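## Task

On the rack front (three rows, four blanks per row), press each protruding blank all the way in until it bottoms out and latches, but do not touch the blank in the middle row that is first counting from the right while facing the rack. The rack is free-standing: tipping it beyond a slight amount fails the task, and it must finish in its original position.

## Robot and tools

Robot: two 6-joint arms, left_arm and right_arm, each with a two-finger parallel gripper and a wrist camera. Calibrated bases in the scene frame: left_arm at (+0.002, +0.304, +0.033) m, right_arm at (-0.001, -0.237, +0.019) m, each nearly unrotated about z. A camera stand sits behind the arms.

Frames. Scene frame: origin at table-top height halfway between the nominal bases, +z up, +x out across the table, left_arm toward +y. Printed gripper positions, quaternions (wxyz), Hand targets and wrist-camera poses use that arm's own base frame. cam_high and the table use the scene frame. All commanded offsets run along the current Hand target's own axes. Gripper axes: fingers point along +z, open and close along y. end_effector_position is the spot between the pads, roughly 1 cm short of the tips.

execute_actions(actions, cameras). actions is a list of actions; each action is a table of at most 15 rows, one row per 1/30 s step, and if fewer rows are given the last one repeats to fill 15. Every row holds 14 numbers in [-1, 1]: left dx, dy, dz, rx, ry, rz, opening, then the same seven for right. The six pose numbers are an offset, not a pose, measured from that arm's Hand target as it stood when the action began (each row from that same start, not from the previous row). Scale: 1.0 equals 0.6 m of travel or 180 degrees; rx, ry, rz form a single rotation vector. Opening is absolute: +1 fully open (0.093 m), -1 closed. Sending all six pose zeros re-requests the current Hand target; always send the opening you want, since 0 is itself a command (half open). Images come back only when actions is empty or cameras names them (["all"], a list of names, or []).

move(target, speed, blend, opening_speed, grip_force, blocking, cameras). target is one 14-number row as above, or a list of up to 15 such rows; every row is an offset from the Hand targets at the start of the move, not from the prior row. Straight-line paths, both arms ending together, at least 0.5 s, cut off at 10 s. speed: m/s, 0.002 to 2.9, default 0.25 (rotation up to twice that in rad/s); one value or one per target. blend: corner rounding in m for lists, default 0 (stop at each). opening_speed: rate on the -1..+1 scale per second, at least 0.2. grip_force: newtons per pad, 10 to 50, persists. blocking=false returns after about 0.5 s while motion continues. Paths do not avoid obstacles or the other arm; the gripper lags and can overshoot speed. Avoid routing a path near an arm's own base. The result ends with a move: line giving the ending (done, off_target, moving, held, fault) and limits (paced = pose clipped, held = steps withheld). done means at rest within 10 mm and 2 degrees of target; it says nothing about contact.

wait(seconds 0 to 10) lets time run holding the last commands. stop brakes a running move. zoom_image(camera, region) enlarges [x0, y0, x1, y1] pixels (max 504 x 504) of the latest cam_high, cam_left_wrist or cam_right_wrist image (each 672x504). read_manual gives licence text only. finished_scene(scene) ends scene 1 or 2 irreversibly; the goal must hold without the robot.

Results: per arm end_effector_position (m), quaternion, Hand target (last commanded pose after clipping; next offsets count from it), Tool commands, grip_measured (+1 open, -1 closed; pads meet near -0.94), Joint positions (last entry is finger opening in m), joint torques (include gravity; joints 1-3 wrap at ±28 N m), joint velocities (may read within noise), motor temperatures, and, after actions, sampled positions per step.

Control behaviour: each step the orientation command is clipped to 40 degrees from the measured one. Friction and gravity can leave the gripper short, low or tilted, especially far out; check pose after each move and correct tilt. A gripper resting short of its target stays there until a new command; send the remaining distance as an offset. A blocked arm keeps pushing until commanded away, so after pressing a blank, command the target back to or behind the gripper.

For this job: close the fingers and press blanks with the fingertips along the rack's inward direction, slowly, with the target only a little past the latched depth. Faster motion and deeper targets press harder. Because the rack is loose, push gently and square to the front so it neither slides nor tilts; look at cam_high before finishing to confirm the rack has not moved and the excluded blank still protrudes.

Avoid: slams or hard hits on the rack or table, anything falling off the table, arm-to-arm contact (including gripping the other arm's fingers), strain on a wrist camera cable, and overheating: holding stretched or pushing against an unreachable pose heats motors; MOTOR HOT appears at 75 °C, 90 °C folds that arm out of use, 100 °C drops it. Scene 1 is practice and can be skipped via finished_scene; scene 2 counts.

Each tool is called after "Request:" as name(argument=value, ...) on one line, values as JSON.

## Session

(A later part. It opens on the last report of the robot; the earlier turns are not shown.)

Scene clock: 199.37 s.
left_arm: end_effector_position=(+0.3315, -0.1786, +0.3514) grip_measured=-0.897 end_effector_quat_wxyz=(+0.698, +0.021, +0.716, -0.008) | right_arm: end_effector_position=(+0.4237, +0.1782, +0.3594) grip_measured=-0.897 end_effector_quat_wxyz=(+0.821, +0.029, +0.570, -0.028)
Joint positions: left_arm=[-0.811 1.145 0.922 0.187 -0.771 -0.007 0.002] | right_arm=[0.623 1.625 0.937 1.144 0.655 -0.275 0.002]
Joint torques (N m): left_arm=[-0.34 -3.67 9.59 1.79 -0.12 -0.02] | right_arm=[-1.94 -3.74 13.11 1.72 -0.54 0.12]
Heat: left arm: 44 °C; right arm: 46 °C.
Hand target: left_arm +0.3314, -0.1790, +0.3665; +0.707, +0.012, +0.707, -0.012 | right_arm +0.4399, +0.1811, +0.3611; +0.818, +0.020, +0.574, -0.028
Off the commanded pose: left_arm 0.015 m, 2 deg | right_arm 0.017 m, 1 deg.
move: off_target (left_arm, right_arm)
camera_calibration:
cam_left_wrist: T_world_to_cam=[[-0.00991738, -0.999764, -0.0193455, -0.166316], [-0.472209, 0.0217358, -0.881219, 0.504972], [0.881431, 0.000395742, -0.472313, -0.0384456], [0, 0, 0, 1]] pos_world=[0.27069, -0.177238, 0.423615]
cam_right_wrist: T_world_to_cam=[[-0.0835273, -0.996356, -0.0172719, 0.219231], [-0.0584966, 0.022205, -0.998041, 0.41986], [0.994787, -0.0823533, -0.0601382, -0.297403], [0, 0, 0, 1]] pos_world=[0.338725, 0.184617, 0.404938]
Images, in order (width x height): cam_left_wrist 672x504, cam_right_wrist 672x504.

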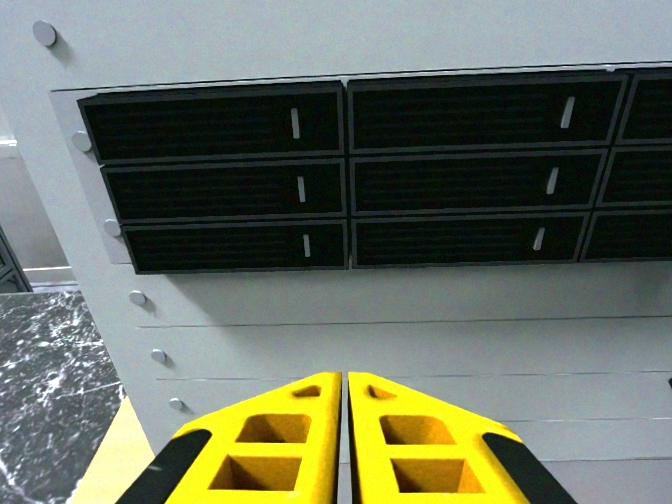

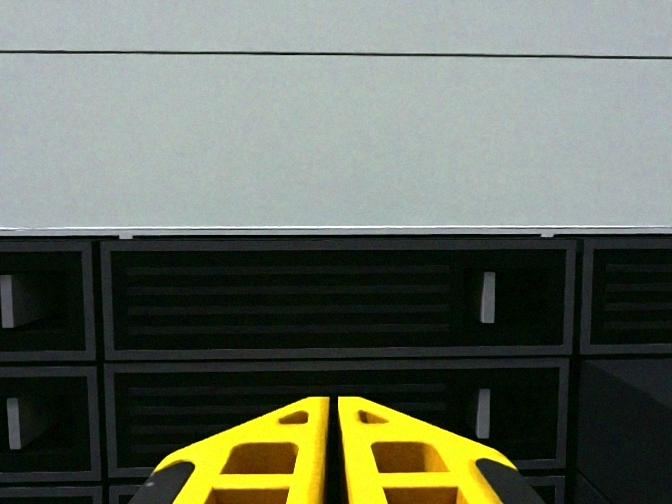

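Request:
move(target=[[0,0,0,0,0,0,-0.9,-0.0353,0,-0.0970,0,0,0,-0.9],[0,0,0,0,0,0,-0.9,0.0227,-0.1935,-0.1287,0,-0.0278,0,-0.9]], blend=[0.01, 0], cameras=["cam_right_wrist", "cam_left_wrist"], speed=0.15)

Scene clock: 216.03 s.
left_arm: end_effector_position=(+0.3315, -0.1786, +0.3514) grip_measured=-0.897 end_effector_quat_wxyz=(+0.698, +0.021, +0.716, -0.008) | right_arm: end_effector_position=(+0.3685, +0.0719, +0.3177) grip_measured=-0.897 end_effector_quat_wxyz=(+0.838, +0.016, +0.545, -0.036)
Joint positions: left_arm=[-0.811 1.145 0.922 0.187 -0.771 -0.007 0.002] | right_arm=[0.368 1.361 0.459 1.358 0.4 -0.202 0.002]
Joint torques (N m): left_arm=[-0.43 -3.59 9.5 1.79 -0.14 -0.02] | right_arm=[-0.46 -5.01 6.56 2.51 -0.16 0.08]
Motor temperatures (°C): left_arm=[30 32 45 40 26 28 27] | right_arm=[26 38 49 40 26 25 27]
Heat: left arm: 45 °C; right arm: 49 °C.
Hand target: left_arm +0.3314, -0.1790, +0.3666; +0.707, +0.012, +0.707, -0.012 | right_arm +0.3641, +0.0699, +0.3219; +0.843, +0.019, +0.537, -0.029
Off the commanded pose: left_arm 0.015 m, 2 deg | right_arm 0.006 m, 1 deg.
move: off_target (left_arm)
camera_calibration:
cam_left_wrist: T_world_to_cam=[[-0.00991738, -0.999764, -0.0193455, -0.166316], [-0.472209, 0.0217358, -0.881219, 0.504972], [0.881431, 0.000395742, -0.472313, -0.0384456], [0, 0, 0, 1]] pos_world=[0.27069, -0.177238, 0.423615]
cam_right_wrist: T_world_to_cam=[[-0.081749, -0.996608, 0.00946136, 0.0988136], [0.0000871886, -0.00950028, -0.999955, 0.35871], [0.996653, -0.0817445, 0.000863531, -0.273936], [0, 0, 0, 1]] pos_world=[0.281066, 0.0794935, 0.357995]
Images, in order (width x height): cam_left_wrist 672x504, cam_right_wrist 672x504.

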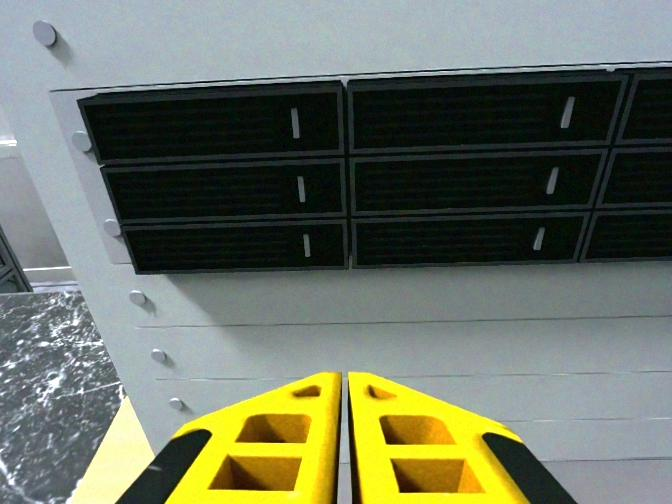

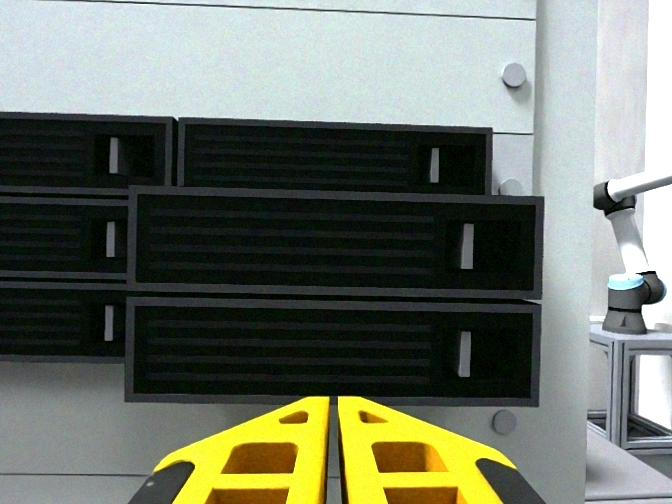

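Request:
move(target=[0,0,0,0,0,0,-0.9,-0.0272,0,0.0127,0,0,0,-0.9], cameras=["cam_right_wrist"], speed=0.1)

Scene clock: 222.73 s.
left_arm: end_effector_position=(+0.3315, -0.1786, +0.3514) grip_measured=-0.897 end_effector_quat_wxyz=(+0.698, +0.021, +0.716, -0.008) | right_arm: end_effector_position=(+0.3645, +0.0705, +0.3269) grip_measured=-0.897 end_effector_quat_wxyz=(+0.836, +0.015, +0.547, -0.036)
Joint positions: left_arm=[-0.811 1.145 0.922 0.187 -0.771 -0.007 0.002] | right_arm=[0.368 1.302 0.47 1.282 0.4 -0.202 0.002]
Joint torques (N m): left_arm=[-0.4 -3.63 9.65 1.78 -0.12 -0.01] | right_arm=[-0.17 -5.01 10.14 2.17 -0.2 0.07]
Heat: left arm: 45 °C; right arm: 48 °C.
Hand target: left_arm +0.3314, -0.1790, +0.3666; +0.707, +0.012, +0.707, -0.012 | right_arm +0.3641, +0.0699, +0.3399; +0.843, +0.019, +0.537, -0.029
Off the commanded pose: left_arm 0.015 m, 2 deg | right_arm 0.013 m, 2 deg.
move: off_target (left_arm, right_arm)
camera_calibration:
cam_right_wrist: T_world_to_cam=[[-0.0809634, -0.996638, 0.0125289, 0.0957774], [-0.00587131, -0.0120931, -0.99991, 0.370244], [0.9967, -0.0810296, -0.00487248, -0.268319], [0, 0, 0, 1]] pos_world=[0.277362, 0.0781909, 0.367703]
Images, in order (width x height): cam_right_wrist 672x504.

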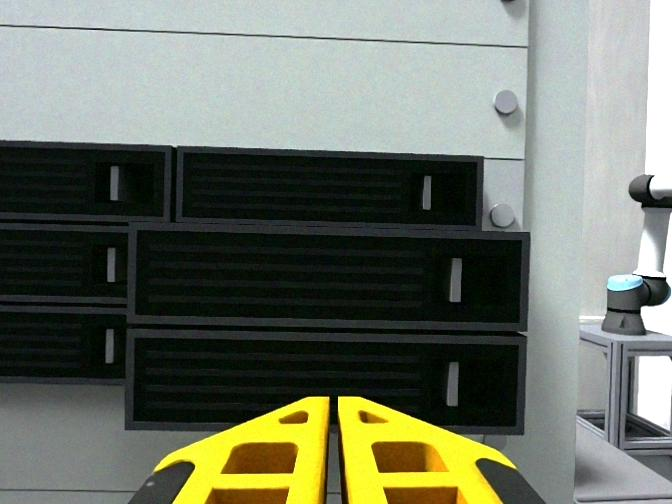

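Request:
move(target=[0,0,0,0,0,0,-0.9,0.0447,0.0095,0.0485,0,0,0,-0.9], cameras=["cam_right_wrist"], speed=0.05)

Scene clock: 228.17 s.
left_arm: end_effector_position=(+0.3315, -0.1786, +0.3514) grip_measured=-0.897 end_effector_quat_wxyz=(+0.698, +0.021, +0.716, -0.008) | right_arm: end_effector_position=(+0.3990, +0.0726, +0.3188) grip_measured=-0.897 end_effector_quat_wxyz=(+0.835, +0.015, +0.549, -0.037)
Joint positions: left_arm=[-0.811 1.145 0.922 0.187 -0.771 -0.007 0.002] | right_arm=[0.329 1.469 0.564 1.344 0.365 -0.183 0.002]
Joint torques (N m): left_arm=[-0.44 -3.64 9.62 1.76 -0.12 0] | right_arm=[-0.59 -3.7 10 2.54 -0.18 0.11]
Heat: left arm: 45 °C; right arm: 48 °C.
Hand target: left_arm +0.3314, -0.1790, +0.3666; +0.707, +0.012, +0.707, -0.012 | right_arm +0.4021, +0.0729, +0.3280; +0.843, +0.019, +0.537, -0.029
Off the commanded pose: left_arm 0.015 m, 2 deg | right_arm 0.010 m, 2 deg.
move: off_target (left_arm)
camera_calibration:
cam_right_wrist: T_world_to_cam=[[-0.0818201, -0.996565, 0.0127713, 0.100943], [-0.00999208, -0.0119934, -0.999878, 0.364044], [0.996597, -0.0819378, -0.00897646, -0.301087], [0, 0, 0, 1]] pos_world=[0.311959, 0.080292, 0.360007]
Images, in order (width x height): cam_right_wrist 672x504.

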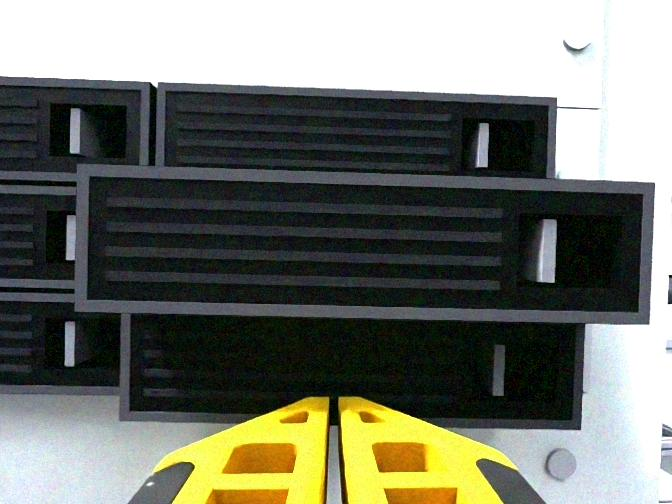

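Request:
move(target=[0,0,0,0,0,0,-0.9,-0.0252,0,-0.0066,0,0,0,-0.9], cameras=["cam_right_wrist"], speed=0.08)

Scene clock: 235.10 s.
left_arm: end_effector_position=(+0.3315, -0.1786, +0.3514) grip_measured=-0.897 end_effector_quat_wxyz=(+0.698, +0.021, +0.716, -0.008) | right_arm: end_effector_position=(+0.3937, +0.0721, +0.3273) grip_measured=-0.897 end_effector_quat_wxyz=(+0.837, +0.015, +0.546, -0.034)
Joint positions: left_arm=[-0.811 1.145 0.922 0.187 -0.771 -0.007 0.002] | right_arm=[0.332 1.427 0.564 1.31 0.365 -0.182 0.002]
Joint torques (N m): left_arm=[-0.42 -3.6 9.55 1.77 -0.16 0] | right_arm=[0.58 -5.94 9.74 2.17 -0.02 0.02]
Heat: left arm: 45 °C; right arm: 49 °C.
Hand target: left_arm +0.3314, -0.1790, +0.3666; +0.707, +0.012, +0.707, -0.012 | right_arm +0.3923, +0.0736, +0.3399; +0.843, +0.019, +0.537, -0.029
Off the commanded pose: left_arm 0.015 m, 2 deg | right_arm 0.013 m, 1 deg.
move: off_target (left_arm, right_arm)
camera_calibration:
cam_right_wrist: T_world_to_cam=[[-0.0784153, -0.996874, 0.0096873, 0.0997092], [-0.00299226, -0.00948183, -0.999951, 0.369551], [0.996916, -0.0784404, -0.00223939, -0.298462], [0, 0, 0, 1]] pos_world=[0.306466, 0.0794901, 0.367899]
Images, in order (width x height): cam_right_wrist 672x504.

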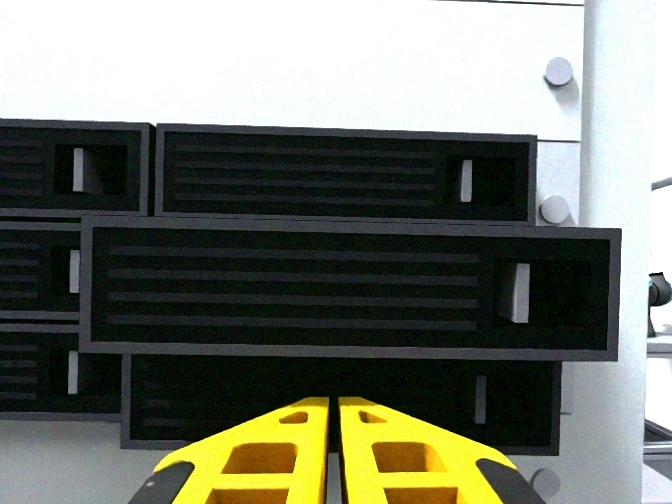

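Request:
move(target=[0,0,0,0,0,0,-0.9,0.0172,0,0.0252,0,0,0,-0.9], cameras=["cam_right_wrist"], speed=0.05)

Scene clock: 241.70 s.
left_arm: end_effector_position=(+0.3315, -0.1786, +0.3514) grip_measured=-0.897 end_effector_quat_wxyz=(+0.698, +0.021, +0.716, -0.008) | right_arm: end_effector_position=(+0.4060, +0.0718, +0.3304) grip_measured=-0.897 end_effector_quat_wxyz=(+0.838, +0.017, +0.544, -0.035)
Joint positions: left_arm=[-0.811 1.145 0.922 0.187 -0.771 -0.007 0.002] | right_arm=[0.317 1.472 0.612 1.309 0.355 -0.177 0.002]
Joint torques (N m): left_arm=[-0.38 -3.59 9.57 1.79 -0.13 0.02] | right_arm=[-0.39 -3.82 10.19 2.44 -0.2 0.11]
Heat: left arm: 45 °C; right arm: 50 °C.
Hand target: left_arm +0.3314, -0.1790, +0.3666; +0.707, +0.012, +0.707, -0.012 | right_arm +0.4102, +0.0724, +0.3370; +0.843, +0.019, +0.537, -0.029
Off the commanded pose: left_arm 0.015 m, 2 deg | right_arm 0.008 m, 1 deg.
move: off_target (left_arm)
camera_calibration:
cam_right_wrist: T_world_to_cam=[[-0.0819659, -0.996605, 0.00771115, 0.102271], [0.00194349, -0.00789701, -0.999967, 0.370588], [0.996633, -0.0819482, 0.00258418, -0.311855], [0, 0, 0, 1]] pos_world=[0.318467, 0.0792948, 0.370593]
Images, in order (width x height): cam_right_wrist 672x504.

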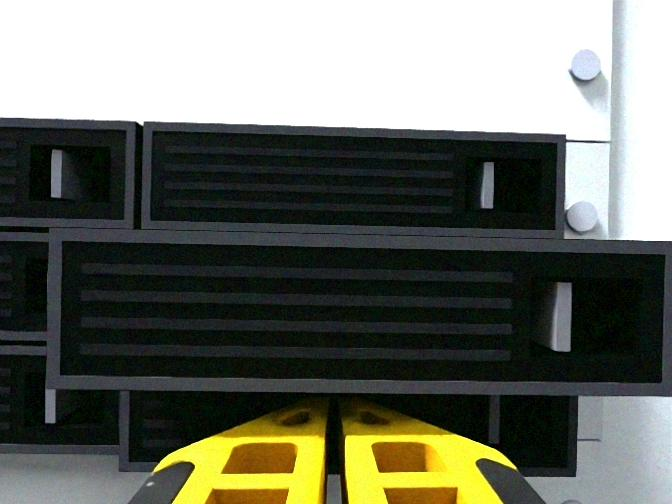

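Request:
move(target=[0,0,0,0,0,0,-0.9,0.0233,0,0.0187,0,0,0,-0.9], cameras=["cam_right_wrist"], speed=0.05)

Scene clock: 246.80 s.
left_arm: end_effector_position=(+0.3315, -0.1786, +0.3514) grip_measured=-0.897 end_effector_quat_wxyz=(+0.698, +0.021, +0.716, -0.008) | right_arm: end_effector_position=(+0.4148, +0.0711, +0.3305) grip_measured=-0.897 end_effector_quat_wxyz=(+0.847, +0.022, +0.530, -0.030)
Joint positions: left_arm=[-0.811 1.145 0.922 0.187 -0.771 -0.007 0.002] | right_arm=[0.304 1.541 0.639 1.386 0.342 -0.168 0.002]
Joint torques (N m): left_arm=[-0.29 -3.63 9.69 1.79 -0.12 0] | right_arm=[-1.21 -3.4 10.93 1.93 -0.26 0.09]
Heat: left arm: 46 °C; right arm: 49 °C.
Hand target: left_arm +0.3314, -0.1790, +0.3666; +0.707, +0.012, +0.707, -0.012 | right_arm +0.4262, +0.0713, +0.3291; +0.843, +0.019, +0.537, -0.029
Off the commanded pose: left_arm 0.015 m, 2 deg | right_arm 0.012 m, 1 deg.
move: off_target (left_arm, right_arm)
camera_calibration:
cam_right_wrist: T_world_to_cam=[[-0.0793235, -0.996812, -0.00863766, 0.106689], [0.0370459, 0.0057112, -0.999297, 0.354968], [0.99616, -0.0795877, 0.0364747, -0.331956], [0, 0, 0, 1]] pos_world=[0.325994, 0.0779021, 0.367749]
Images, in order (width x height): cam_right_wrist 672x504.

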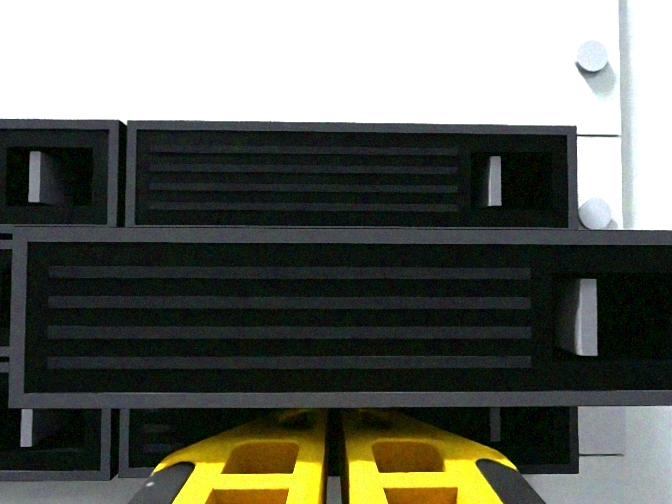

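Request:
move(target=[0,0,0,0,0,0,-0.9,0.0087,0,0.0069,0,0,0,-0.9], cameras=["cam_right_wrist"], speed=0.05)

Request:
zoom_image(camera="cam_right_wrist", region=[0, 360, 240, 504])

Scene clock: 252.87 s.
left_arm: end_effector_position=(+0.3315, -0.1786, +0.3514) grip_measured=-0.897 end_effector_quat_wxyz=(+0.698, +0.021, +0.716, -0.008) | right_arm: end_effector_position=(+0.4151, +0.0710, +0.3302) grip_measured=-0.897 end_effector_quat_wxyz=(+0.852, +0.026, +0.521, -0.027)
Joint positions: left_arm=[-0.811 1.145 0.922 0.187 -0.771 -0.007 0.002] | right_arm=[0.304 1.564 0.639 1.429 0.342 -0.164 0.002]
Joint torques (N m): left_arm=[-0.51 -3.62 9.66 1.74 -0.09 -0.02] | right_arm=[-1.85 -3.18 11.66 1.56 -0.34 0.1]
Heat: left arm: 46 °C; right arm: 49 °C.
Hand target: left_arm +0.3314, -0.1790, +0.3666; +0.707, +0.012, +0.707, -0.012 | right_arm +0.4322, +0.0709, +0.3261; +0.843, +0.019, +0.537, -0.029
Off the commanded pose: left_arm 0.015 m, 2 deg | right_arm 0.018 m, 2 deg.
move: off_target (left_arm, right_arm)
camera_calibration:
cam_right_wrist: T_world_to_cam=[[-0.0778584, -0.996778, -0.0193009, 0.109561], [0.0565393, 0.0149139, -0.998289, 0.345539], [0.99536, -0.0788164, 0.0551959, -0.338085], [0, 0, 0, 1]] pos_world=[0.32551, 0.0774079, 0.365724]
Images, in order (width x height): cam_right_wrist 672x504.

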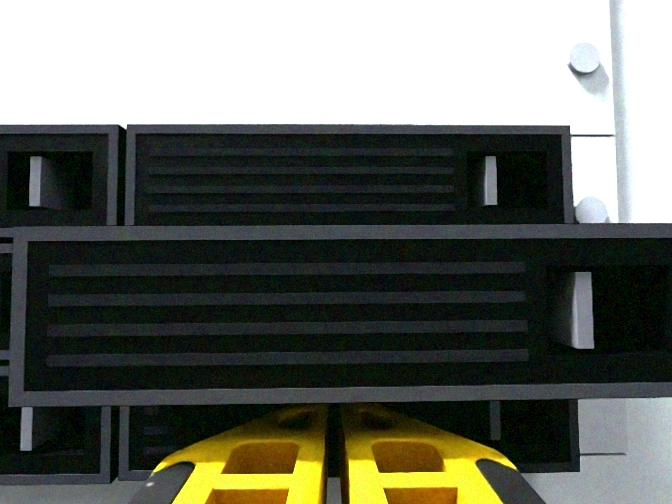

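Scaled by 2.100 from the camera's 672x504 image, which has a finer 960x720 frame.

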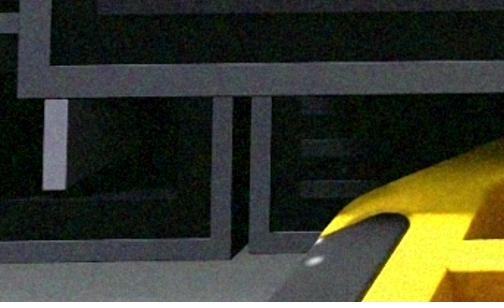

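Request:
move(target=[[0,0,0,0,0,0,-0.9,-0.0412,0,-0.1003,0,0,0,-0.9],[0,0,0,0,0,0,-0.9,-0.1698,0.0518,-0.1317,0,0.1389,0,-0.9]], blend=[0.01, 0], cameras=["all"], speed=0.15)

Scene clock: 261.13 s.
left_arm: end_effector_position=(+0.3315, -0.1786, +0.3514) grip_measured=-0.897 end_effector_quat_wxyz=(+0.698, +0.021, +0.716, -0.008) | right_arm: end_effector_position=(+0.3219, +0.1108, +0.3739) grip_measured=-0.897 end_effector_quat_wxyz=(+0.702, +0.016, +0.711, -0.030)
Joint positions: left_arm=[-0.811 1.145 0.922 0.187 -0.771 -0.007 0.002] | right_arm=[0.669 0.984 0.918 0.05 0.734 -0.01 0.002]
Joint torques (N m): left_arm=[-0.54 -3.75 9.65 1.78 -0.09 -0.01] | right_arm=[0.21 -2.15 11.66 2.47 0.21 0.1]
Heat: left arm: 46 °C; right arm: 49 °C.
Hand target: left_arm +0.3314, -0.1790, +0.3666; +0.707, +0.012, +0.707, -0.012 | right_arm +0.3200, +0.1098, +0.3851; +0.707, +0.025, +0.707, -0.024
Off the commanded pose: left_arm 0.015 m, 2 deg | right_arm 0.011 m, 1 deg.
move: off_target (left_arm, right_arm)
camera_calibration:
cam_left_wrist: T_world_to_cam=[[-0.00991738, -0.999764, -0.0193455, -0.166316], [-0.472209, 0.0217358, -0.881219, 0.504972], [0.881431, 0.000395742, -0.472313, -0.0384456], [0, 0, 0, 1]] pos_world=[0.27069, -0.177238, 0.423615]
cam_right_wrist: T_world_to_cam=[[-0.0695272, -0.997377, 0.0201466, 0.125403], [-0.416057, 0.0106364, -0.909276, 0.513103], [0.906677, -0.0716016, -0.415705, -0.0407731], [0, 0, 0, 1]] pos_world=[0.259167, 0.116697, 0.447076]

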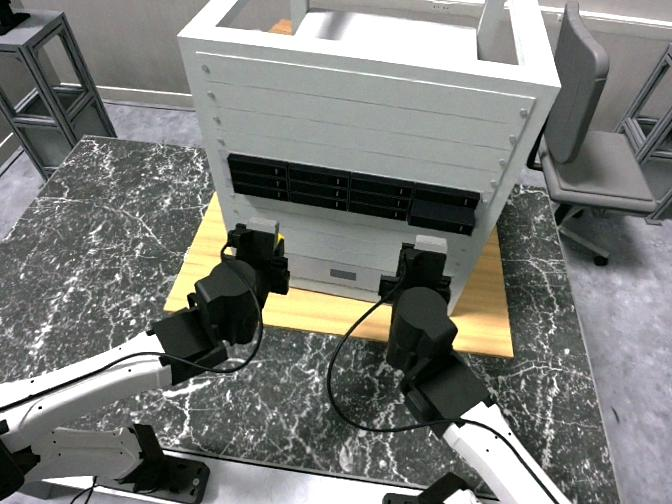

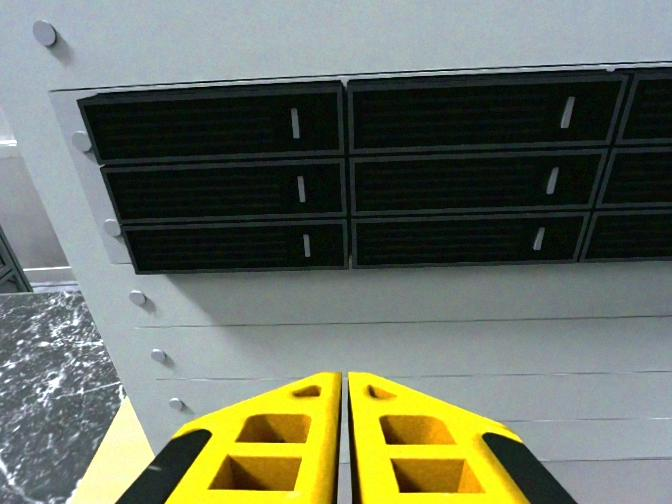

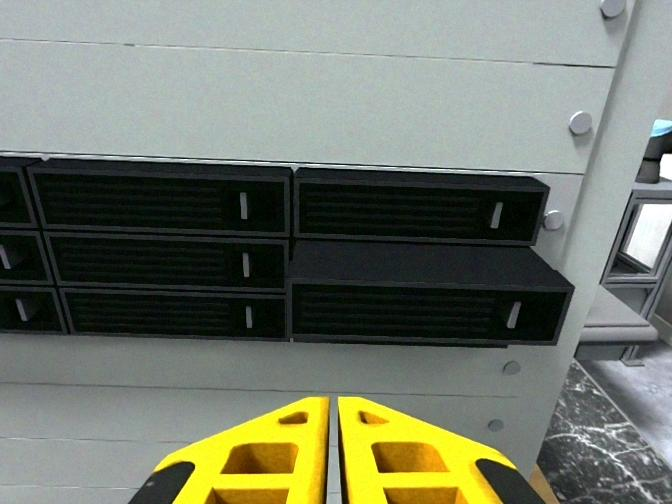

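Request:
finished_scene(scene=1)

The scene is finished: the task was done.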